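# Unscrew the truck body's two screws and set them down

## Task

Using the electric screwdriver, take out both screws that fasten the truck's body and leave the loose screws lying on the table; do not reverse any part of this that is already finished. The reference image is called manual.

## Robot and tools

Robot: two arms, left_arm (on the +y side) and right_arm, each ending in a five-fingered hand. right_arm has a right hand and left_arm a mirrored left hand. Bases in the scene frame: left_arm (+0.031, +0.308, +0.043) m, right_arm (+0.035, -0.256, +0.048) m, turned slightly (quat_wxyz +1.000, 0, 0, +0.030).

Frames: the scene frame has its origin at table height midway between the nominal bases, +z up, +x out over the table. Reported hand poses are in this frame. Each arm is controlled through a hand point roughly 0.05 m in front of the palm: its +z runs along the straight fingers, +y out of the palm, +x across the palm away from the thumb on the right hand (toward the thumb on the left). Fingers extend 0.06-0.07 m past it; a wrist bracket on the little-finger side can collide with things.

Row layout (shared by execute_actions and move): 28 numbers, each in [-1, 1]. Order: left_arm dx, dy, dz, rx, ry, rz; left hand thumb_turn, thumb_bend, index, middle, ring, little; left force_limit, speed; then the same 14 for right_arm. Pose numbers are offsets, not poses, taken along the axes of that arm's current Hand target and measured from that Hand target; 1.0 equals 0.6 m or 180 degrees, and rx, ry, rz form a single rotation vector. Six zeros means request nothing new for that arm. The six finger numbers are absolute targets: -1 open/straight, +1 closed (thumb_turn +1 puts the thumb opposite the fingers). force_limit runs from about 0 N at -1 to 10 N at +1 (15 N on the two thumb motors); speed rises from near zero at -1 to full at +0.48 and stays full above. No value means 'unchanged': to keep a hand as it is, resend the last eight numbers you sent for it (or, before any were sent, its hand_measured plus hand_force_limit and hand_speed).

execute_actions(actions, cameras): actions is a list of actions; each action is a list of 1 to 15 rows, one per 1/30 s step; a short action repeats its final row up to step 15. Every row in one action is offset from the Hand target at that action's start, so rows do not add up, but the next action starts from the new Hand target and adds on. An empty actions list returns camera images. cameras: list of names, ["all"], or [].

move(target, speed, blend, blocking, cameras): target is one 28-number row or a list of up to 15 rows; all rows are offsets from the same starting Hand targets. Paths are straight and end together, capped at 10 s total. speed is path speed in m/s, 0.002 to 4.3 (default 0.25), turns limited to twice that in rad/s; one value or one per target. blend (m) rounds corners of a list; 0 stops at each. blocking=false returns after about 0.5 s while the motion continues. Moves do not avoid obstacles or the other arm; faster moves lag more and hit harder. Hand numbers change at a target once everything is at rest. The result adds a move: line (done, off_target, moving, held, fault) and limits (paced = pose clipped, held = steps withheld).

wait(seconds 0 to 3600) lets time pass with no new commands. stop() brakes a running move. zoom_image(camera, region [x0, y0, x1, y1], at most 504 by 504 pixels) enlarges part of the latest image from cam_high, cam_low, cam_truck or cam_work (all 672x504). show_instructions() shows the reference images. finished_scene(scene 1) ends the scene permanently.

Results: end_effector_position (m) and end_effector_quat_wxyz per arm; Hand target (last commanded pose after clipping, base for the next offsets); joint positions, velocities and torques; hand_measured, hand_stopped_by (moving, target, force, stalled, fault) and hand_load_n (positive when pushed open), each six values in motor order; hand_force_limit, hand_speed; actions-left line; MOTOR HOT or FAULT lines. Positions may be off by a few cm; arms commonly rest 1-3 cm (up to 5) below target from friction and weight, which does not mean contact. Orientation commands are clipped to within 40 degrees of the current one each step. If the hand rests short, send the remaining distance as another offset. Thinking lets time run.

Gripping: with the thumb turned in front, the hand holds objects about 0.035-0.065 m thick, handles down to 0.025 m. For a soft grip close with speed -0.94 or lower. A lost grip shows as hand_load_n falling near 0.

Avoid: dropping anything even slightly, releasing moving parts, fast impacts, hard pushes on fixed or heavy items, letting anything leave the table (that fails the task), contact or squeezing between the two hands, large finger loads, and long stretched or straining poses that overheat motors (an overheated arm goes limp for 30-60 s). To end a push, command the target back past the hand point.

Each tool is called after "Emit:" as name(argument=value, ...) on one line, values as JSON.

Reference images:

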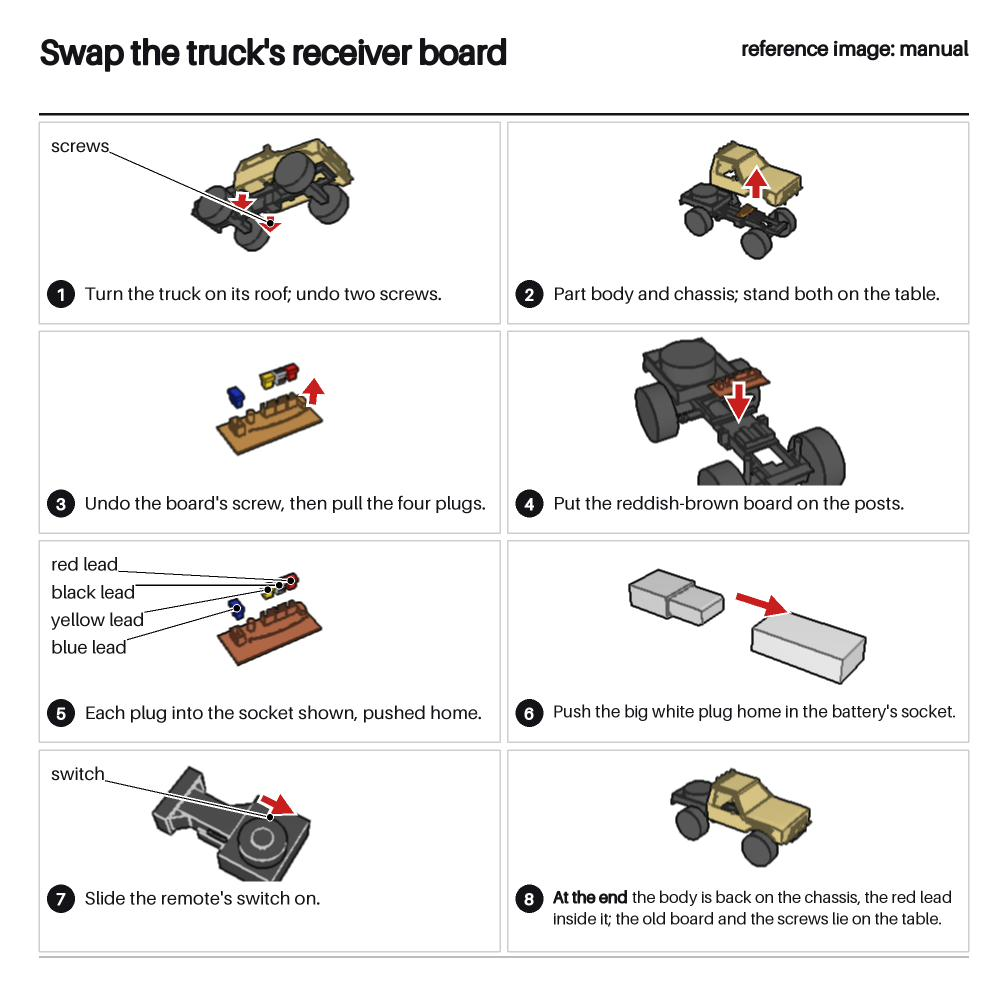

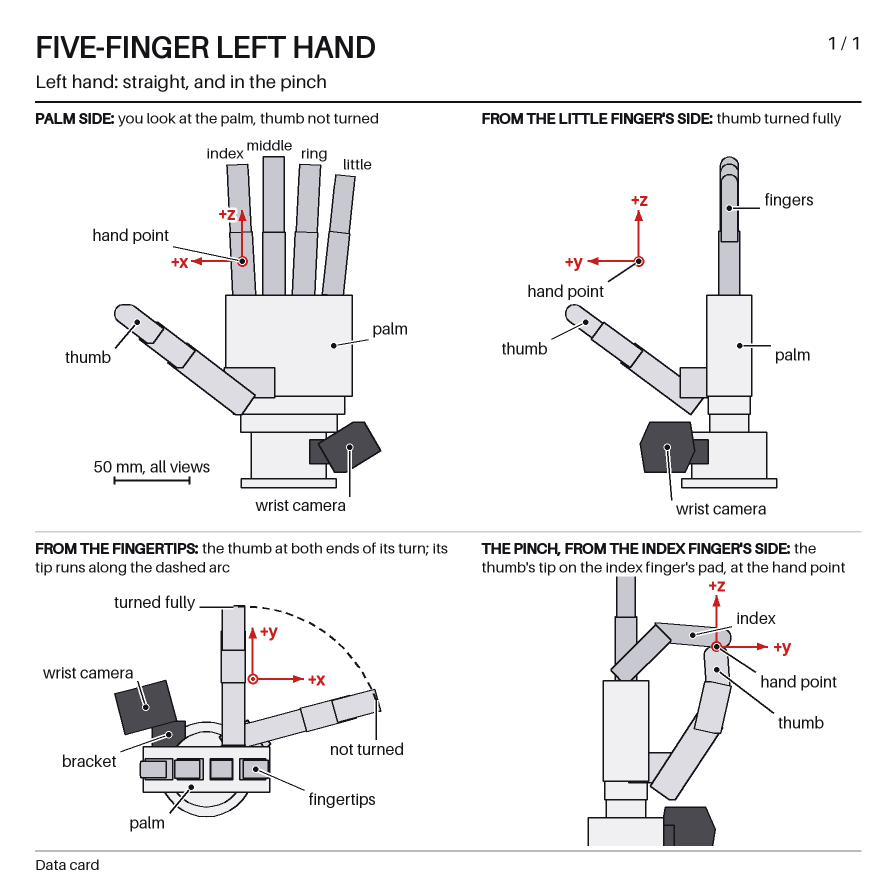

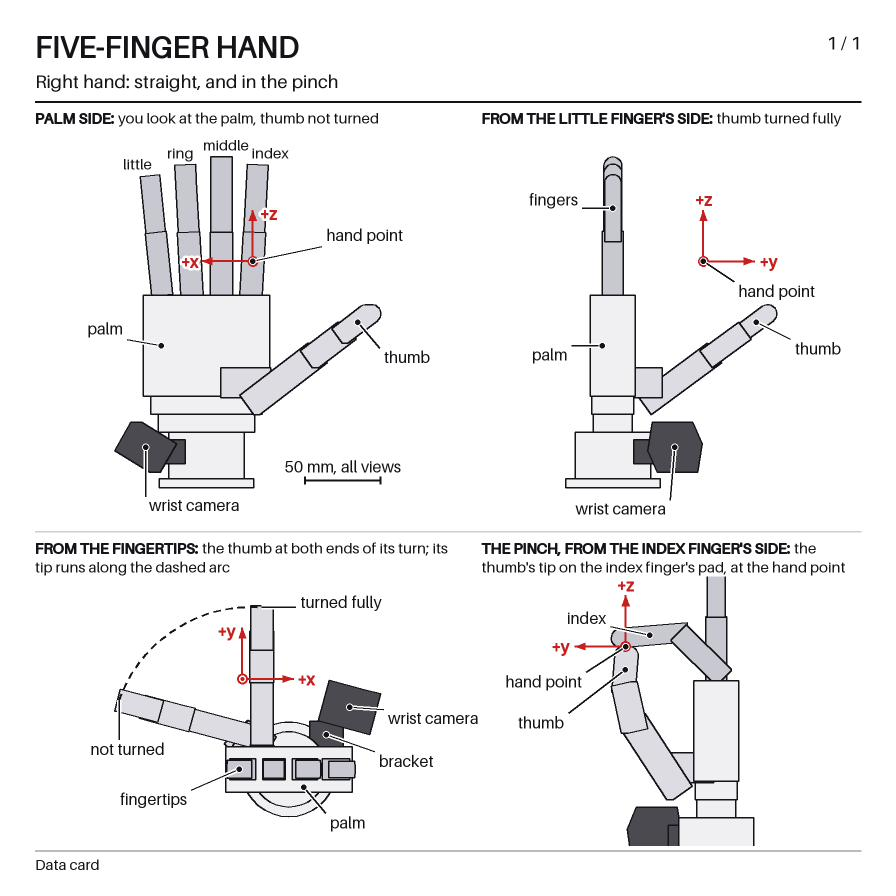

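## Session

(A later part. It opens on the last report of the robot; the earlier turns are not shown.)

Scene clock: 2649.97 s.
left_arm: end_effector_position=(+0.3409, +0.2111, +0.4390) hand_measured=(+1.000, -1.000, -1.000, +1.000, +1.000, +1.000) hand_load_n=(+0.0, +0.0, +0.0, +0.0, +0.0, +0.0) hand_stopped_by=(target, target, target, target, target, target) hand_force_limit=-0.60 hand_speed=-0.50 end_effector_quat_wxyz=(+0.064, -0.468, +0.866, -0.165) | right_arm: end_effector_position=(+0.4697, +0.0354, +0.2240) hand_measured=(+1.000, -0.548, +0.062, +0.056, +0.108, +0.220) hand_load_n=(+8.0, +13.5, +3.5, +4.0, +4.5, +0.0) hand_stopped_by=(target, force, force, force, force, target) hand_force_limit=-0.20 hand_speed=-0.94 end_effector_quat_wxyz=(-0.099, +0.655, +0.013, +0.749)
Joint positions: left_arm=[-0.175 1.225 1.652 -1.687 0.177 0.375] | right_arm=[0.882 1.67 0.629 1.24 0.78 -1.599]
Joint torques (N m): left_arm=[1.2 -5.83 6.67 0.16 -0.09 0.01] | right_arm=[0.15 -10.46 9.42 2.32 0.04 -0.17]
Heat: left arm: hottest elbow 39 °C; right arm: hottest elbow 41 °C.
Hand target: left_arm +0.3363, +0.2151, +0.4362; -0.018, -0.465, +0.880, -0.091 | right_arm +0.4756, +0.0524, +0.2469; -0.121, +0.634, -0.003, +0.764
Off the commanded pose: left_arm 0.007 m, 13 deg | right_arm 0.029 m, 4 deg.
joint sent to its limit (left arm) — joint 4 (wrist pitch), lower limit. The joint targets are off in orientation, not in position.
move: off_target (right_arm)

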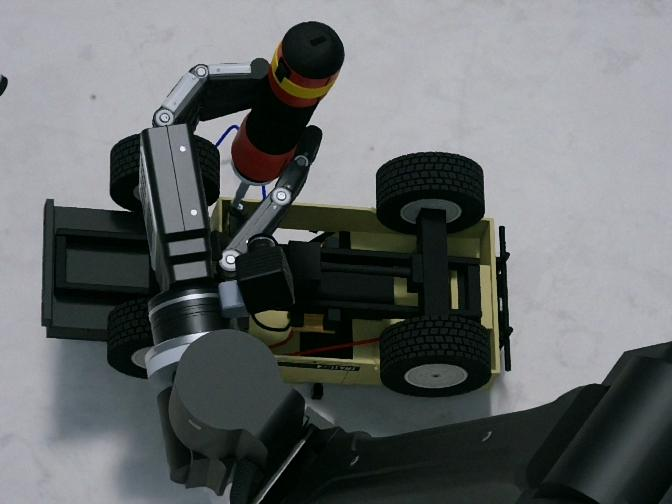

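Emit:
move(target=[[0,0,0,0,0,0,1,-1,-1,1,1,1,-0.6,-0.5,0.03108,-0.0079,0.01027,0,0,0,1,-0.54,0.25,0.3,0.35,0.22,-0.2,-0.94],[0,0,0,0,0,0,1,-1,-1,1,1,1,-0.6,-0.5,0.05778,0.0154,0.04595,-0.0122,-0.0031,-0.0385,1,-0.54,0.25,0.3,0.35,0.22,-0.2,-0.94],[0,0,0,0,0,0,1,-1,-1,1,1,1,-0.6,-0.5,0.00224,0.01396,-0.01254,0.00014,-0.0051,-0.00481,1,-0.54,0.25,0.3,0.35,0.22,-0.2,-0.94]], speed=[0.05,0.15,0.05], blend=[0.005,0,0], cameras=["cam_truck"])

Emit:
zoom_image(camera="cam_truck", region=[229, 194, 249, 214])

Emit:
zoom_image(camera="cam_truck", region=[300, 5, 345, 50])

Scene clock: 2661.00 s.
left_arm: end_effector_position=(+0.3409, +0.2111, +0.4390) hand_measured=(+1.000, -1.000, -1.000, +1.000, +1.000, +1.000) hand_load_n=(+0.0, +0.0, +0.0, +0.0, +0.0, +0.0) hand_stopped_by=(target, target, target, target, target, target) hand_force_limit=-0.60 hand_speed=-0.50 end_effector_quat_wxyz=(+0.064, -0.468, +0.866, -0.165) | right_arm: end_effector_position=(+0.4726, +0.0370, +0.2369) hand_measured=(+1.000, -0.548, +0.062, +0.056, +0.108, +0.220) hand_load_n=(+7.5, +14.0, +3.0, +4.0, +4.5, +0.0) hand_stopped_by=(target, force, force, force, force, target) hand_force_limit=-0.20 hand_speed=-0.94 end_effector_quat_wxyz=(-0.102, +0.651, +0.008, +0.752)
Joint positions: left_arm=[-0.175 1.225 1.652 -1.687 0.177 0.375] | right_arm=[0.88 1.646 0.643 1.218 0.78 -1.6]
Joint torques (N m): left_arm=[0.97 -5.83 6.71 0.1 -0.1 0.02] | right_arm=[0.03 -10.52 6.2 2.29 -0.05 -0.15]
Heat: left arm: hottest elbow 39 °C; right arm: hottest elbow 40 °C.
Hand target: left_arm +0.3363, +0.2151, +0.4362; -0.018, -0.465, +0.880, -0.091 | right_arm +0.4697, +0.0429, +0.2454; -0.116, +0.640, +0.003, +0.759
Off the commanded pose: left_arm 0.007 m, 13 deg | right_arm 0.011 m, 2 deg.
joint sent to its limit (left arm) — joint 4 (wrist pitch), lower limit. The joint targets are off in orientation, not in position.
move: off_target (right_arm)

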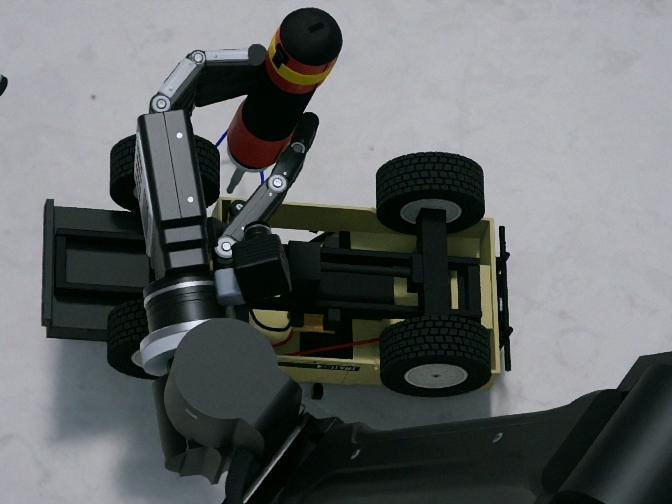

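Scaled by 25.200 from the camera's image (finer frame: 960x720).

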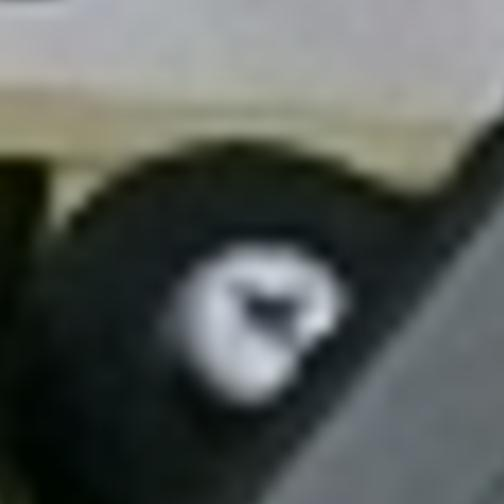

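Scaled by 11.200 from the camera's image (finer frame: 960x720).

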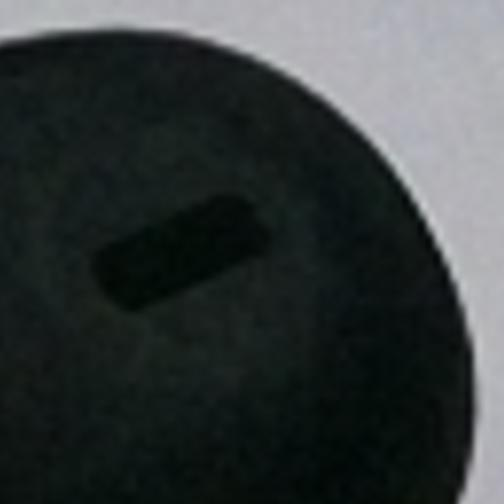

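Emit:
move(target=[0,0,0,0,0,0,1,-1,-1,1,1,1,-0.6,-0.5,-0.00837,0.00642,-0.00886,0.00178,-0.00557,-0.00474,1,-0.54,0.25,0.3,0.35,0.22,-0.2,-0.94], speed=0.05, cameras=["cam_truck"])

Emit:
zoom_image(camera="cam_truck", region=[229, 194, 249, 214])

Emit:
zoom_image(camera="cam_truck", region=[300, 5, 345, 50])

Scene clock: 2702.47 s.
left_arm: end_effector_position=(+0.3409, +0.2111, +0.4390) hand_measured=(+1.000, -1.000, -1.000, +1.000, +1.000, +1.000) hand_load_n=(+0.0, +0.0, +0.0, +0.0, +0.0, +0.0) hand_stopped_by=(target, target, target, target, target, target) hand_force_limit=-0.60 hand_speed=-0.50 end_effector_quat_wxyz=(+0.064, -0.468, +0.866, -0.165) | right_arm: end_effector_position=(+0.4688, +0.0323, +0.2295) hand_measured=(+1.000, -0.548, +0.062, +0.056, +0.108, +0.220) hand_load_n=(+7.5, +14.0, +3.0, +4.5, +4.5, +0.0) hand_stopped_by=(target, force, force, force, force, target) hand_force_limit=-0.20 hand_speed=-0.94 end_effector_quat_wxyz=(-0.098, +0.656, +0.013, +0.748)
Joint positions: left_arm=[-0.175 1.225 1.652 -1.687 0.177 0.375] | right_arm=[0.88 1.646 0.624 1.218 0.78 -1.598]
Joint torques (N m): left_arm=[0.67 -5.83 6.64 0.1 -0.11 0.02] | right_arm=[0.26 -10.4 6.06 1.98 -0.21 -0.15]
Heat: left arm: hottest elbow 39 °C; right arm: hottest elbow 38 °C.
Hand target: left_arm +0.3363, +0.2151, +0.4362; -0.018, -0.465, +0.880, -0.091 | right_arm +0.4660, +0.0392, +0.2390; -0.112, +0.647, +0.010, +0.755
Off the commanded pose: left_arm 0.007 m, 13 deg | right_arm 0.012 m, 2 deg.
joint sent to its limit (left arm) — joint 4 (wrist pitch), lower limit. The joint targets are off in orientation, not in position.
move: off_target (right_arm)

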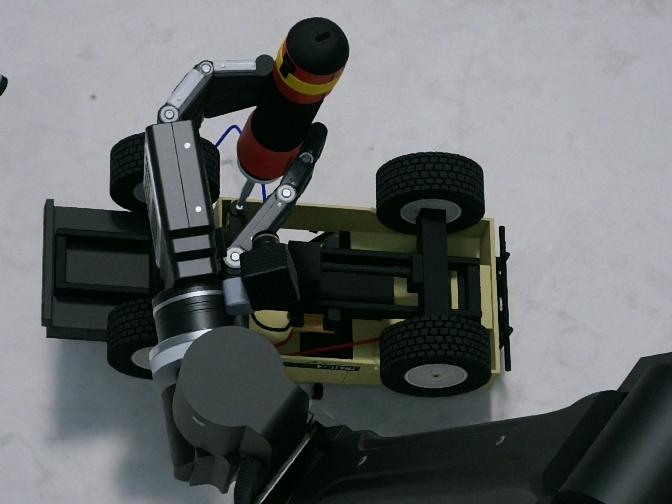

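Scaled by 25.200 from the camera's image (finer frame: 960x720).

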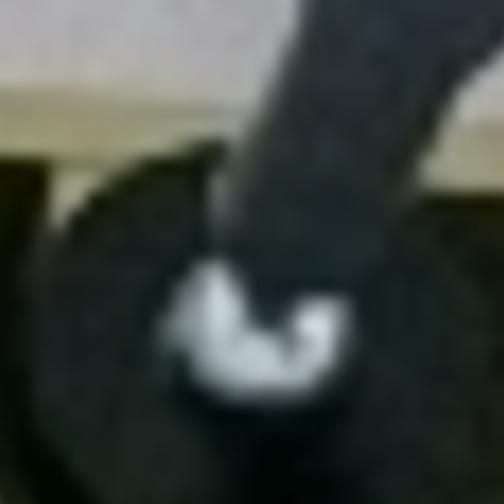

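Scaled by 11.200 from the camera's image (finer frame: 960x720).

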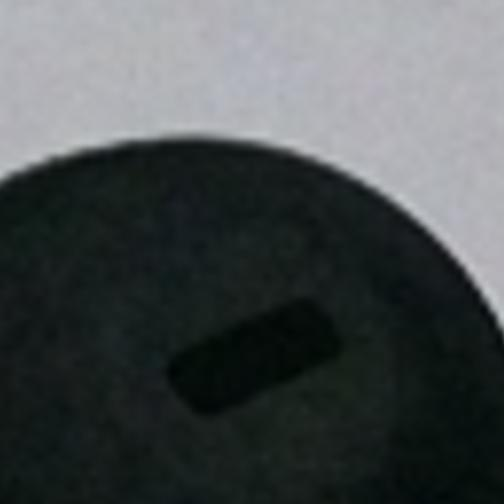

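Emit:
move(target=[[0,0,0,0,0,0,1,-1,-1,1,1,1,-0.6,-0.5,0.13056,-0.01731,0.02168,0,0,0,1,-0.54,0.25,0.3,0.35,0.22,-0.2,-0.94],[0,0,0,0,0,0,1,-1,-1,1,1,1,-0.6,-0.5,0.22509,-0.03835,-0.15063,0.14646,-0.20611,0.10815,1,-0.54,0.25,0.3,0.35,0.22,-0.2,-0.94]], speed=[0.15,0.2], blend=[0.03,0], cameras=["cam_truck"])

Scene clock: 2737.07 s.
left_arm: end_effector_position=(+0.3409, +0.2111, +0.4390) hand_measured=(+1.000, -1.000, -1.000, +1.000, +1.000, +1.000) hand_load_n=(+0.0, +0.0, +0.0, +0.0, +0.0, +0.0) hand_stopped_by=(target, target, target, target, target, target) hand_force_limit=-0.60 hand_speed=-0.50 end_effector_quat_wxyz=(+0.064, -0.468, +0.866, -0.165) | right_arm: end_effector_position=(+0.3421, +0.0187, +0.2990) hand_measured=(+1.000, -0.548, +0.062, +0.056, +0.108, +0.220) hand_load_n=(+7.0, +14.0, +3.5, +4.5, +5.0, +0.0) hand_stopped_by=(target, force, force, force, force, target) hand_force_limit=-0.20 hand_speed=-0.94 end_effector_quat_wxyz=(-0.340, +0.830, +0.116, +0.426)
Joint positions: left_arm=[-0.175 1.225 1.652 -1.687 0.177 0.375] | right_arm=[0.761 0.807 0.704 -0.314 0.008 -1.032]
Joint torques (N m): left_arm=[0.91 -6.01 6.63 0.18 -0.1 0.01] | right_arm=[-1.38 -5.13 17.2 1.46 0.06 -0.09]
Heat: left arm: hottest elbow 39 °C; right arm: hottest elbow 38 °C.
Hand target: left_arm +0.3363, +0.2151, +0.4362; -0.018, -0.465, +0.880, -0.091 | right_arm +0.3549, +0.0261, +0.3592; -0.367, +0.801, +0.106, +0.461
Off the commanded pose: left_arm 0.007 m, 13 deg | right_arm 0.062 m, 6 deg.
joint sent to its limit (left arm) — joint 4 (wrist pitch), lower limit. The joint targets are off in orientation, not in position.
move: off_target (right_arm)

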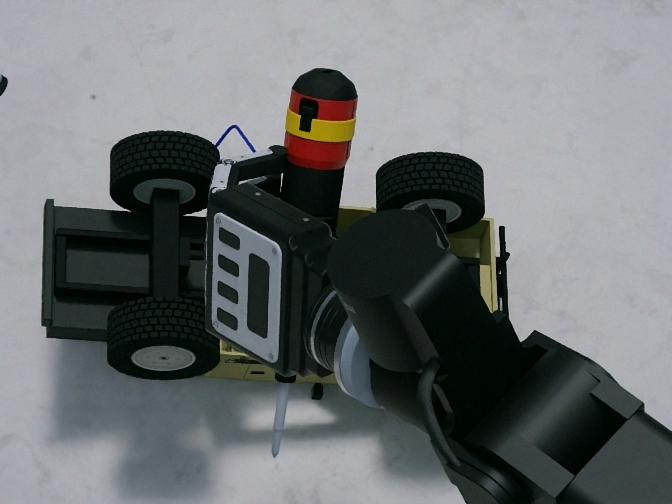

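Emit:
zoom_image(camera="cam_truck", region=[260, 425, 300, 465])

Emit:
zoom_image(camera="cam_truck", region=[280, 60, 370, 180])

Emit:
zoom_image(camera="cam_truck", region=[210, 60, 370, 470])

Scaled by 12.600 from the camera's image (finer frame: 960x720).

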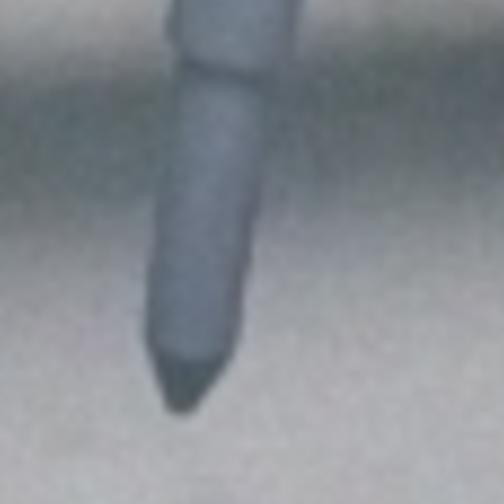

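Scaled by 4.200 from the camera's image (finer frame: 960x720).

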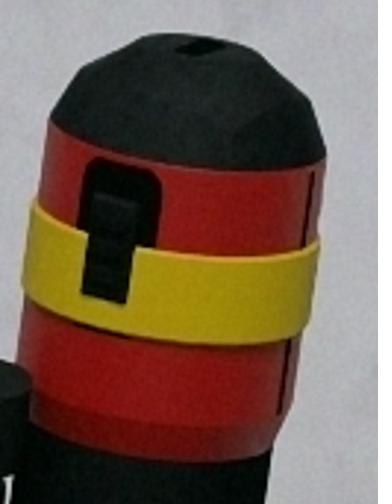

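Scaled by 1.229 from the camera's image (finer frame: 960x720).

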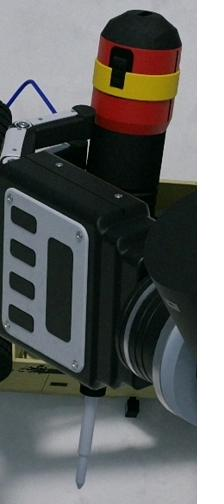

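Emit:
move(target=[[0,0,0,0,0,0,1,-1,-1,1,1,1,-0.6,-0.5,0.01439,0.17174,0.21132,-0.16994,0.20132,-0.13673,1,-0.54,0.25,0.3,0.35,0.22,-0.2,-0.94],[0,0,0,0,0,0,1,-1,-1,1,1,1,-0.6,-0.5,-0.06554,0.17714,0.20187,-0.14705,0.20522,-0.10898,1,-0.54,0.25,0.3,0.35,0.22,-0.2,-0.94]], speed=[0.2,0.05], cameras=["cam_truck"])

Emit:
zoom_image(camera="cam_truck", region=[229, 194, 249, 214])

Emit:
zoom_image(camera="cam_truck", region=[300, 5, 345, 50])

Scene clock: 2791.63 s.
left_arm: end_effector_position=(+0.3409, +0.2111, +0.4390) hand_measured=(+1.000, -1.000, -1.000, +1.000, +1.000, +1.000) hand_load_n=(+0.5, +0.0, +0.0, +0.0, +0.0, +0.0) hand_stopped_by=(target, target, target, target, target, target) hand_force_limit=-0.60 hand_speed=-0.50 end_effector_quat_wxyz=(+0.064, -0.468, +0.866, -0.165) | right_arm: end_effector_position=(+0.4702, +0.0346, +0.2294) hand_measured=(+1.000, -0.548, +0.062, +0.056, +0.108, +0.220) hand_load_n=(+7.5, +13.5, +3.0, +4.0, +5.0, +0.0) hand_stopped_by=(target, force, force, force, force, target) hand_force_limit=-0.20 hand_speed=-0.94 end_effector_quat_wxyz=(-0.097, +0.658, +0.017, +0.746)
Joint positions: left_arm=[-0.175 1.225 1.652 -1.687 0.177 0.375] | right_arm=[0.879 1.645 0.629 1.202 0.773 -1.598]
Joint torques (N m): left_arm=[1.08 -5.89 6.72 0.2 -0.11 0.03] | right_arm=[0.32 -10.29 6.12 2.33 0.04 -0.18]
Heat: left arm: hottest elbow 38 °C; right arm: hottest elbow 46 °C.
Hand target: left_arm +0.3363, +0.2151, +0.4362; -0.018, -0.465, +0.880, -0.091 | right_arm +0.4674, +0.0404, +0.2381; -0.110, +0.647, +0.012, +0.754
Off the commanded pose: left_arm 0.007 m, 13 deg | right_arm 0.011 m, 2 deg.
joint sent to its limit (left arm) — joint 4 (wrist pitch), lower limit. The joint targets are off in orientation, not in position.
move: off_target (right_arm)

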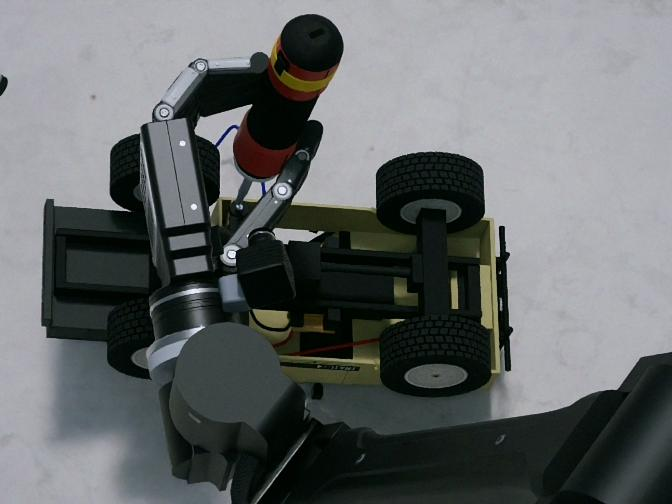

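Scaled by 25.200 from the camera's image (finer frame: 960x720).

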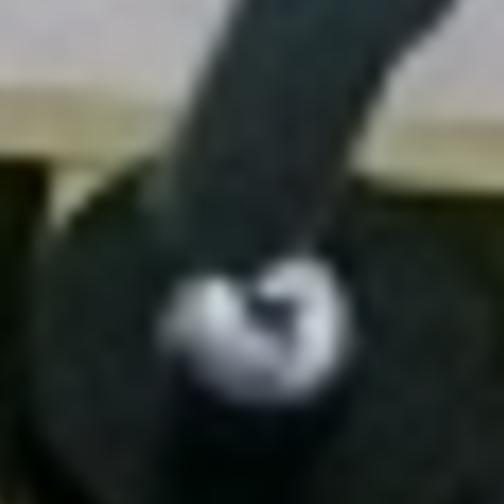

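Scaled by 11.200 from the camera's image (finer frame: 960x720).

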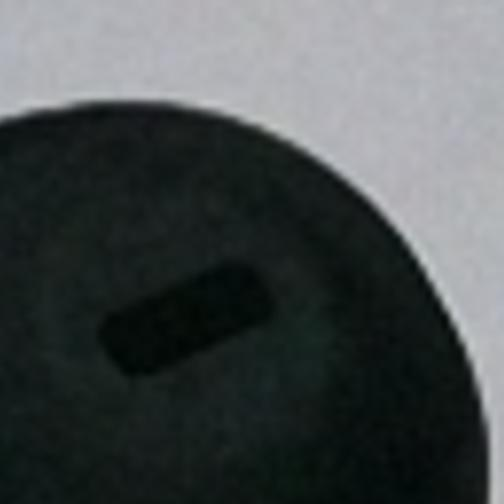

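Emit:
move(target=[0,0,0,0,0,0,1,-1,-1,1,1,1,-0.6,-0.5,-0.00434,0.00185,-0.00216,0,-0.00151,-0.00141,1,-0.54,0.25,0.3,0.35,0.22,-0.2,-0.94], speed=0.03, cameras=["cam_truck"])

Emit:
zoom_image(camera="cam_truck", region=[229, 194, 249, 214])

Emit:
zoom_image(camera="cam_truck", region=[300, 5, 345, 50])

Scene clock: 2808.60 s.
left_arm: end_effector_position=(+0.3409, +0.2111, +0.4390) hand_measured=(+1.000, -1.000, -1.000, +1.000, +1.000, +1.000) hand_load_n=(+0.0, +0.0, +0.0, +0.0, +0.0, +0.0) hand_stopped_by=(target, target, target, target, target, target) hand_force_limit=-0.60 hand_speed=-0.50 end_effector_quat_wxyz=(+0.064, -0.468, +0.866, -0.165) | right_arm: end_effector_position=(+0.4703, +0.0347, +0.2285) hand_measured=(+1.000, -0.548, +0.062, +0.056, +0.108, +0.220) hand_load_n=(+7.5, +13.5, +3.5, +4.0, +4.5, +0.0) hand_stopped_by=(target, force, force, force, force, target) hand_force_limit=-0.20 hand_speed=-0.94 end_effector_quat_wxyz=(-0.097, +0.659, +0.018, +0.746)
Joint positions: left_arm=[-0.175 1.225 1.652 -1.687 0.177 0.375] | right_arm=[0.879 1.647 0.629 1.202 0.773 -1.598]
Joint torques (N m): left_arm=[0.85 -5.83 6.67 0.13 -0.08 0.02] | right_arm=[0.09 -10.34 5.76 2.3 0.04 -0.17]
Heat: left arm: hottest elbow 38 °C; right arm: hottest elbow 44 °C.
Hand target: left_arm +0.3363, +0.2151, +0.4362; -0.018, -0.465, +0.880, -0.091 | right_arm +0.4667, +0.0396, +0.2352; -0.109, +0.649, +0.013, +0.753
Off the commanded pose: left_arm 0.007 m, 13 deg | right_arm 0.009 m, 2 deg.
joint sent to its limit (left arm) — joint 4 (wrist pitch), lower limit. The joint targets are off in orientation, not in position.
move: done

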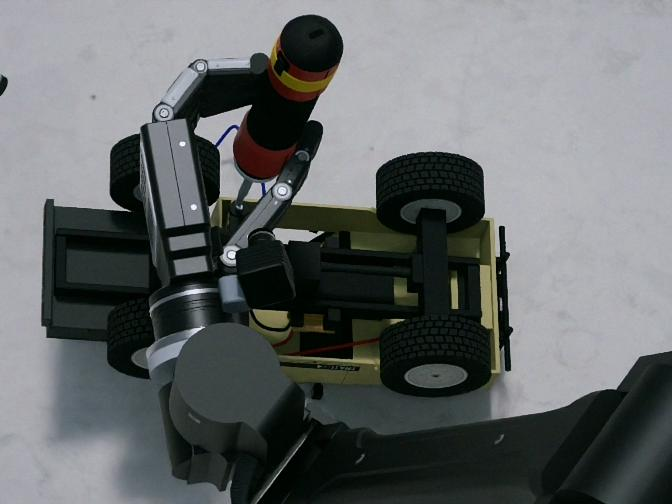

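Scaled by 25.200 from the camera's image (finer frame: 960x720).

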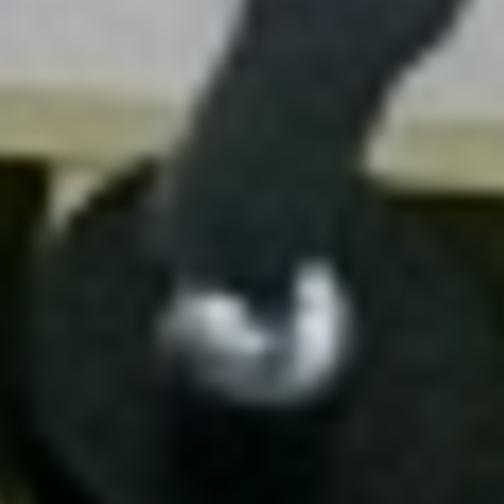

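Scaled by 11.200 from the camera's image (finer frame: 960x720).

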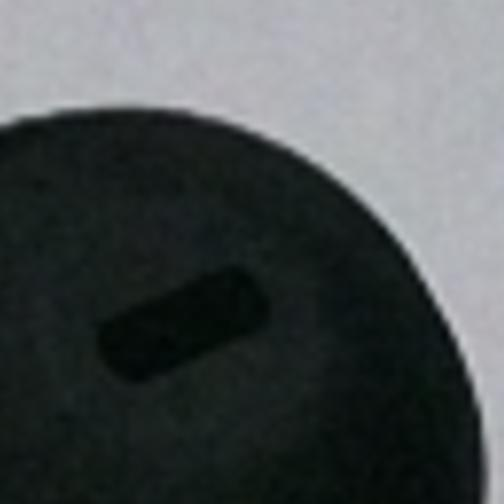

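Emit:
move(target=[0,0,0,0,0,0,1,-1,-1,1,1,1,-0.6,-0.5,-0.01217,0.00069,-0.00101,0.00012,-0.00465,-0.00434,1,-0.54,0.25,0.3,0.35,0.22,-0.2,-0.94], speed=0.02, cameras=["cam_truck"])

Emit:
zoom_image(camera="cam_truck", region=[229, 194, 249, 214])

Emit:
zoom_image(camera="cam_truck", region=[300, 5, 345, 50])

Scene clock: 2824.83 s.
left_arm: end_effector_position=(+0.3409, +0.2111, +0.4390) hand_measured=(+1.000, -1.000, -1.000, +1.000, +1.000, +1.000) hand_load_n=(+0.0, +0.0, +0.0, +0.0, +0.0, +0.0) hand_stopped_by=(target, target, target, target, target, target) hand_force_limit=-0.60 hand_speed=-0.50 end_effector_quat_wxyz=(+0.064, -0.468, +0.866, -0.165) | right_arm: end_effector_position=(+0.4705, +0.0350, +0.2253) hand_measured=(+1.000, -0.548, +0.062, +0.056, +0.108, +0.220) hand_load_n=(+7.5, +13.5, +3.5, +4.5, +4.5, +0.0) hand_stopped_by=(target, force, force, force, force, target) hand_force_limit=-0.20 hand_speed=-0.94 end_effector_quat_wxyz=(-0.095, +0.661, +0.020, +0.744)
Joint positions: left_arm=[-0.175 1.225 1.652 -1.687 0.177 0.375] | right_arm=[0.879 1.654 0.629 1.202 0.773 -1.598]
Joint torques (N m): left_arm=[0.67 -6.01 6.74 0.09 -0.11 0.03] | right_arm=[0.26 -9.88 5.72 2.1 0.04 -0.15]
Heat: left arm: hottest elbow 38 °C; right arm: hottest elbow 42 °C.
Hand target: left_arm +0.3363, +0.2151, +0.4362; -0.018, -0.465, +0.880, -0.091 | right_arm +0.4672, +0.0401, +0.2279; -0.104, +0.655, +0.019, +0.749
Off the commanded pose: left_arm 0.007 m, 13 deg | right_arm 0.007 m, 1 deg.
joint sent to its limit (left arm) — joint 4 (wrist pitch), lower limit. The joint targets are off in orientation, not in position.
move: done

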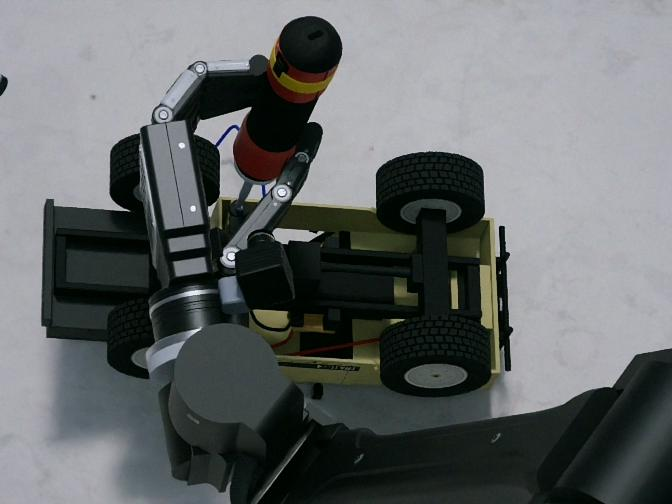

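Scaled by 25.200 from the camera's image (finer frame: 960x720).

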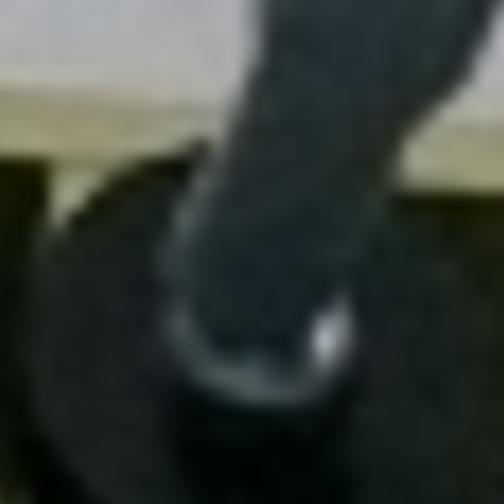

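Scaled by 11.200 from the camera's image (finer frame: 960x720).

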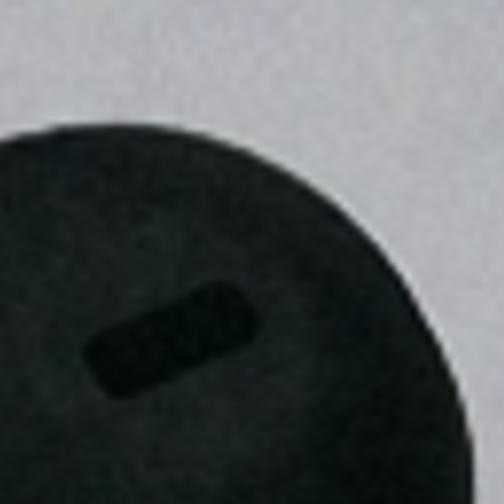

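Emit:
move(target=[0,0,0,0,0,0,1,-1,-1,1,1,1,-0.6,-0.5,-0.01221,0.00047,-0.00082,0.0001,-0.0035,-0.00326,1,-0.54,0.25,0.3,0.35,0.22,-0.2,-0.94], speed=0.02, cameras=["cam_truck"])

Emit:
zoom_image(camera="cam_truck", region=[229, 194, 249, 214])

Emit:
zoom_image(camera="cam_truck", region=[300, 5, 345, 50])

Scene clock: 2834.77 s.
left_arm: end_effector_position=(+0.3409, +0.2111, +0.4390) hand_measured=(+1.000, -1.000, -1.000, +1.000, +1.000, +1.000) hand_load_n=(+0.0, +0.0, +0.0, +0.0, +0.0, -0.5) hand_stopped_by=(target, target, target, target, target, target) hand_force_limit=-0.60 hand_speed=-0.50 end_effector_quat_wxyz=(+0.064, -0.468, +0.866, -0.165) | right_arm: end_effector_position=(+0.4706, +0.0352, +0.2236) hand_measured=(+1.000, -0.548, +0.062, +0.056, +0.108, +0.220) hand_load_n=(+7.0, +13.5, +3.0, +4.5, +5.0, +0.0) hand_stopped_by=(target, force, force, force, force, target) hand_force_limit=-0.20 hand_speed=-0.94 end_effector_quat_wxyz=(-0.096, +0.660, +0.019, +0.745)
Joint positions: left_arm=[-0.175 1.225 1.652 -1.687 0.177 0.375] | right_arm=[0.879 1.66 0.629 1.209 0.773 -1.598]
Joint torques (N m): left_arm=[0.97 -5.54 6.64 0.18 -0.11 0] | right_arm=[0.26 -9.23 5.75 1.8 0.04 -0.15]
Heat: left arm: hottest elbow 38 °C; right arm: hottest elbow 41 °C.
Hand target: left_arm +0.3363, +0.2151, +0.4362; -0.018, -0.465, +0.880, -0.091 | right_arm +0.4676, +0.0407, +0.2205; -0.100, +0.659, +0.023, +0.746
Off the commanded pose: left_arm 0.007 m, 13 deg | right_arm 0.007 m, 1 deg.
joint sent to its limit (left arm) — joint 4 (wrist pitch), lower limit. The joint targets are off in orientation, not in position.
move: done

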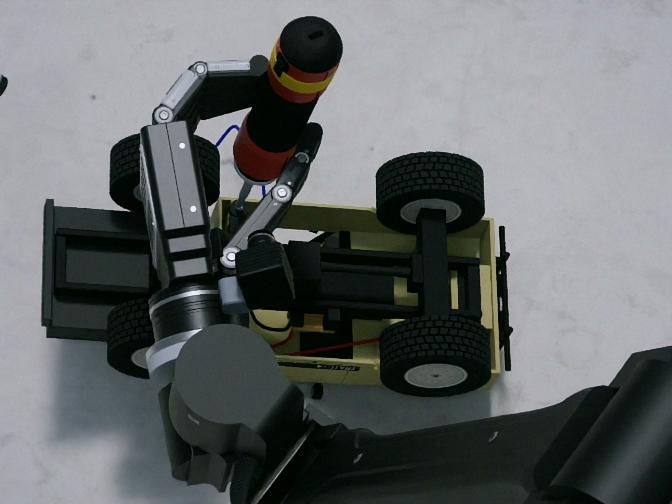

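Scaled by 25.200 from the camera's image (finer frame: 960x720).

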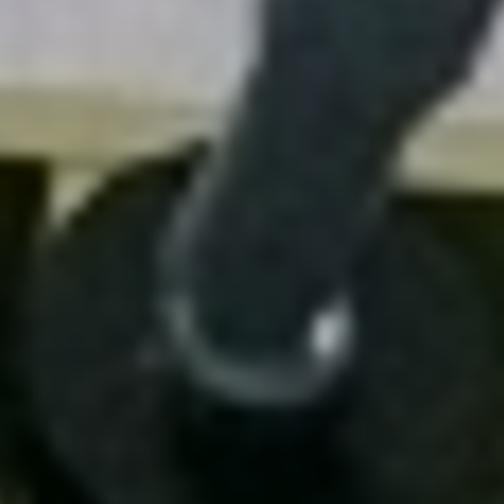

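Scaled by 11.200 from the camera's image (finer frame: 960x720).

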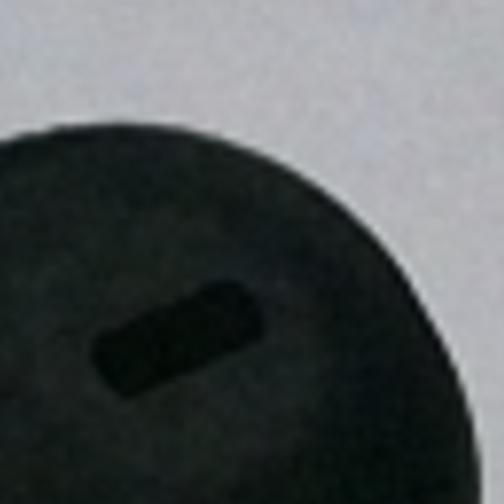

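Emit:
move(target=[0,0,0,0,0,0,1,-1,-1,1,1,1,-0.6,-0.5,-0.01628,0.00063,-0.00109,0.00013,-0.0047,-0.00435,1,-0.54,0.25,0.3,0.35,0.22,-0.2,-0.94], speed=0.02, cameras=["cam_truck"])

Emit:
zoom_image(camera="cam_truck", region=[229, 194, 249, 214])

Emit:
zoom_image(camera="cam_truck", region=[260, 0, 350, 120])

Scene clock: 2840.73 s.
left_arm: end_effector_position=(+0.3409, +0.2111, +0.4390) hand_measured=(+1.000, -1.000, -1.000, +1.000, +1.000, +1.000) hand_load_n=(+0.0, -0.5, +0.0, +0.0, +0.0, +0.0) hand_stopped_by=(target, target, target, target, target, target) hand_force_limit=-0.60 hand_speed=-0.50 end_effector_quat_wxyz=(+0.064, -0.468, +0.866, -0.165) | right_arm: end_effector_position=(+0.4709, +0.0354, +0.2209) hand_measured=(+1.000, -0.548, +0.062, +0.056, +0.108, +0.220) hand_load_n=(+6.5, +13.5, +3.0, +4.5, +5.5, +0.0) hand_stopped_by=(target, force, force, force, force, target) hand_force_limit=-0.20 hand_speed=-0.94 end_effector_quat_wxyz=(-0.096, +0.660, +0.019, +0.745)
Joint positions: left_arm=[-0.175 1.225 1.652 -1.687 0.177 0.375] | right_arm=[0.879 1.669 0.629 1.22 0.774 -1.598]
Joint torques (N m): left_arm=[1.08 -5.83 6.72 0.13 -0.09 0.03] | right_arm=[0.5 -8.53 5.57 1.28 0.01 -0.14]
Heat: left arm: hottest elbow 38 °C; right arm: hottest elbow 41 °C.
Hand target: left_arm +0.3363, +0.2151, +0.4362; -0.018, -0.465, +0.880, -0.091 | right_arm +0.4682, +0.0414, +0.2109; -0.095, +0.664, +0.028, +0.741
Off the commanded pose: left_arm 0.007 m, 13 deg | right_arm 0.012 m, 1 deg.
joint sent to its limit (left arm) — joint 4 (wrist pitch), lower limit. The joint targets are off in orientation, not in position.
move: off_target (right_arm)

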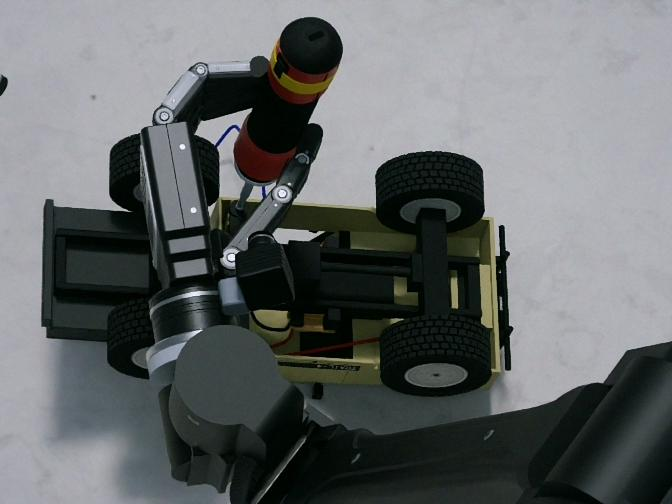

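Scaled by 25.200 from the camera's image (finer frame: 960x720).

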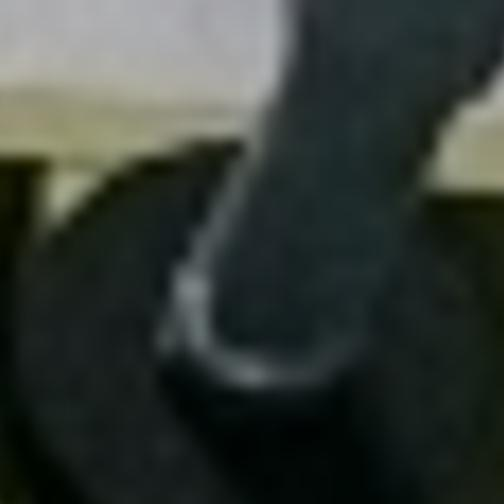

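Scaled by 4.200 from the camera's image (finer frame: 960x720).

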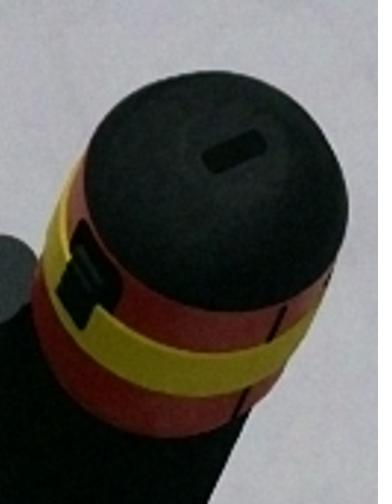

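Emit:
wait(seconds=0.2, cameras=["cam_truck"])

Scene clock: 2848.20 s.
left_arm: end_effector_position=(+0.3409, +0.2111, +0.4390) hand_measured=(+1.000, -1.000, -1.000, +1.000, +1.000, +1.000) hand_load_n=(+0.0, +0.0, +0.0, +0.0, +0.0, +0.0) hand_stopped_by=(target, target, target, target, target, target) hand_force_limit=-0.60 hand_speed=-0.50 end_effector_quat_wxyz=(+0.064, -0.468, +0.866, -0.165) | right_arm: end_effector_position=(+0.4708, +0.0351, +0.2229) hand_measured=(+1.000, -0.548, +0.062, +0.056, +0.108, +0.220) hand_load_n=(+6.0, +13.5, +2.5, +4.5, +5.5, +0.0) hand_stopped_by=(target, force, force, force, force, target) hand_force_limit=-0.20 hand_speed=-0.94 end_effector_quat_wxyz=(-0.095, +0.658, +0.020, +0.747)
Joint positions: left_arm=[-0.175 1.225 1.652 -1.687 0.177 0.375] | right_arm=[0.879 1.669 0.629 1.229 0.774 -1.607]
Joint torques (N m): left_arm=[0.97 -6.24 6.6 0.24 -0.09 -0.01] | right_arm=[0.09 -8.59 5.71 1.18 0 -0.06]
Heat: left arm: hottest elbow 38 °C; right arm: hottest elbow 40 °C.
Hand target: left_arm +0.3363, +0.2151, +0.4362; -0.018, -0.465, +0.880, -0.091 | right_arm +0.4682, +0.0414, +0.2109; -0.095, +0.664, +0.028, +0.741
Off the commanded pose: left_arm 0.007 m, 13 deg | right_arm 0.014 m, 1 deg.
wait: 0.20 s; at rest from the start

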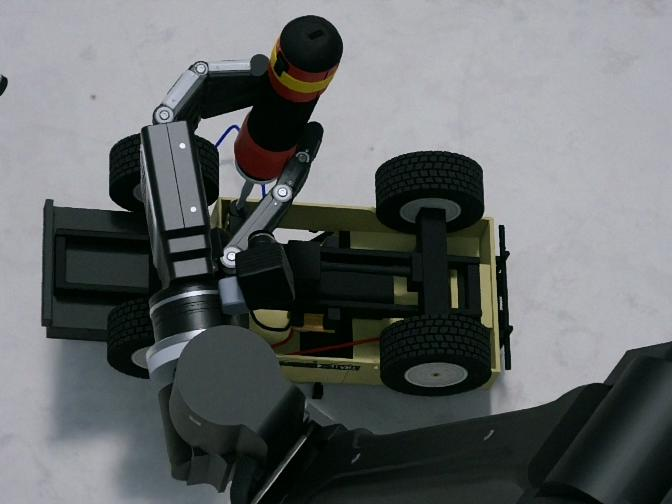

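Emit:
zoom_image(camera="cam_truck", region=[229, 194, 249, 214])

Emit:
zoom_image(camera="cam_truck", region=[270, 5, 370, 80])

Scaled by 25.200 from the camera's image (finer frame: 960x720).

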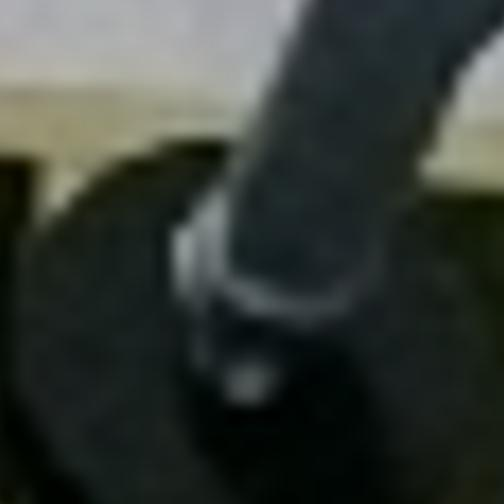

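Scaled by 5.040 from the camera's image (finer frame: 960x720).

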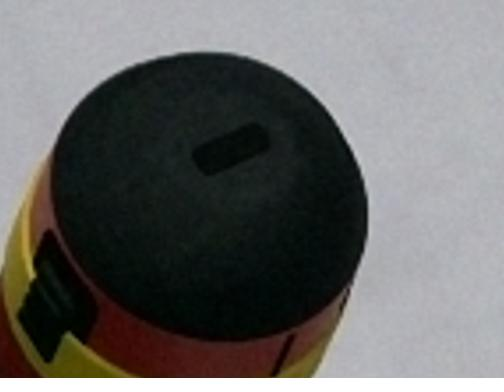

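Emit:
zoom_image(camera="cam_truck", region=[215, 170, 265, 230])

Emit:
wait(seconds=1, cameras=["cam_truck"])

Emit:
zoom_image(camera="cam_truck", region=[229, 194, 249, 214])

Scaled by 8.400 from the camera's image (finer frame: 960x720).

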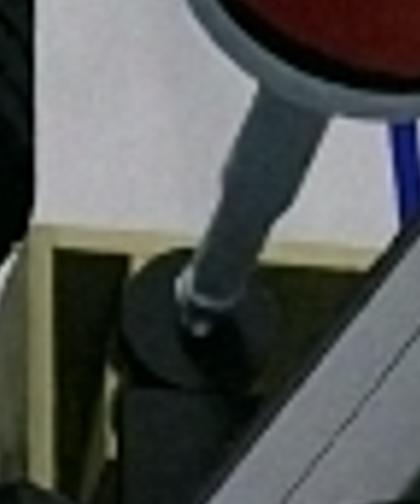

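Scene clock: 2857.73 s.
left_arm: end_effector_position=(+0.3409, +0.2111, +0.4390) hand_measured=(+1.000, -1.000, -1.000, +1.000, +1.000, +1.000) hand_load_n=(+0.0, +0.0, +0.0, +0.0, +0.0, -0.5) hand_stopped_by=(target, target, target, target, target, target) hand_force_limit=-0.60 hand_speed=-0.50 end_effector_quat_wxyz=(+0.064, -0.468, +0.866, -0.165) | right_arm: end_effector_position=(+0.4708, +0.0351, +0.2229) hand_measured=(+1.000, -0.548, +0.062, +0.056, +0.108, +0.220) hand_load_n=(+6.0, +13.5, +2.5, +4.5, +6.0, +0.0) hand_stopped_by=(target, force, force, force, force, target) hand_force_limit=-0.20 hand_speed=-0.94 end_effector_quat_wxyz=(-0.095, +0.658, +0.020, +0.747)
Joint positions: left_arm=[-0.175 1.225 1.652 -1.687 0.177 0.375] | right_arm=[0.879 1.669 0.629 1.229 0.774 -1.607]
Joint torques (N m): left_arm=[1.08 -6.01 6.61 0.16 -0.09 0.04] | right_arm=[0.21 -8.41 5.63 1.21 0.03 -0.06]
Heat: left arm: hottest elbow 38 °C; right arm: hottest elbow 40 °C.
Hand target: left_arm +0.3363, +0.2151, +0.4362; -0.018, -0.465, +0.880, -0.091 | right_arm +0.4682, +0.0414, +0.2109; -0.095, +0.664, +0.028, +0.741
Off the commanded pose: left_arm 0.007 m, 13 deg | right_arm 0.014 m, 1 deg.
wait: 1.00 s; at rest from the start

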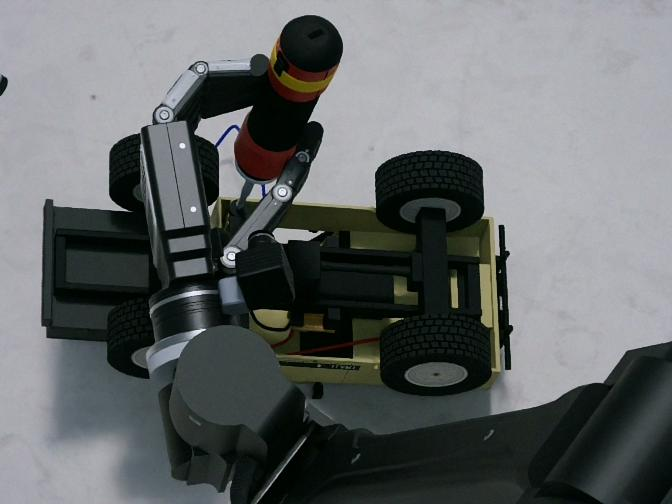

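Scaled by 25.200 from the camera's image (finer frame: 960x720).

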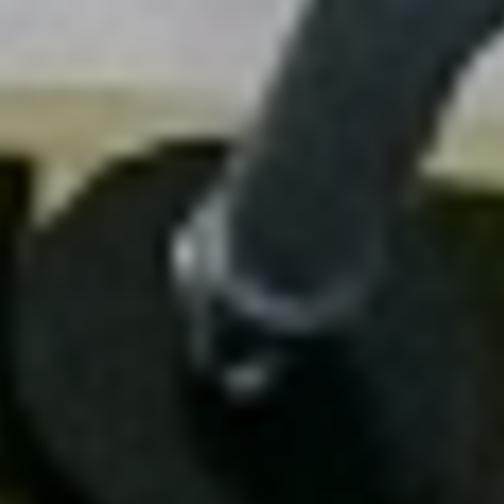

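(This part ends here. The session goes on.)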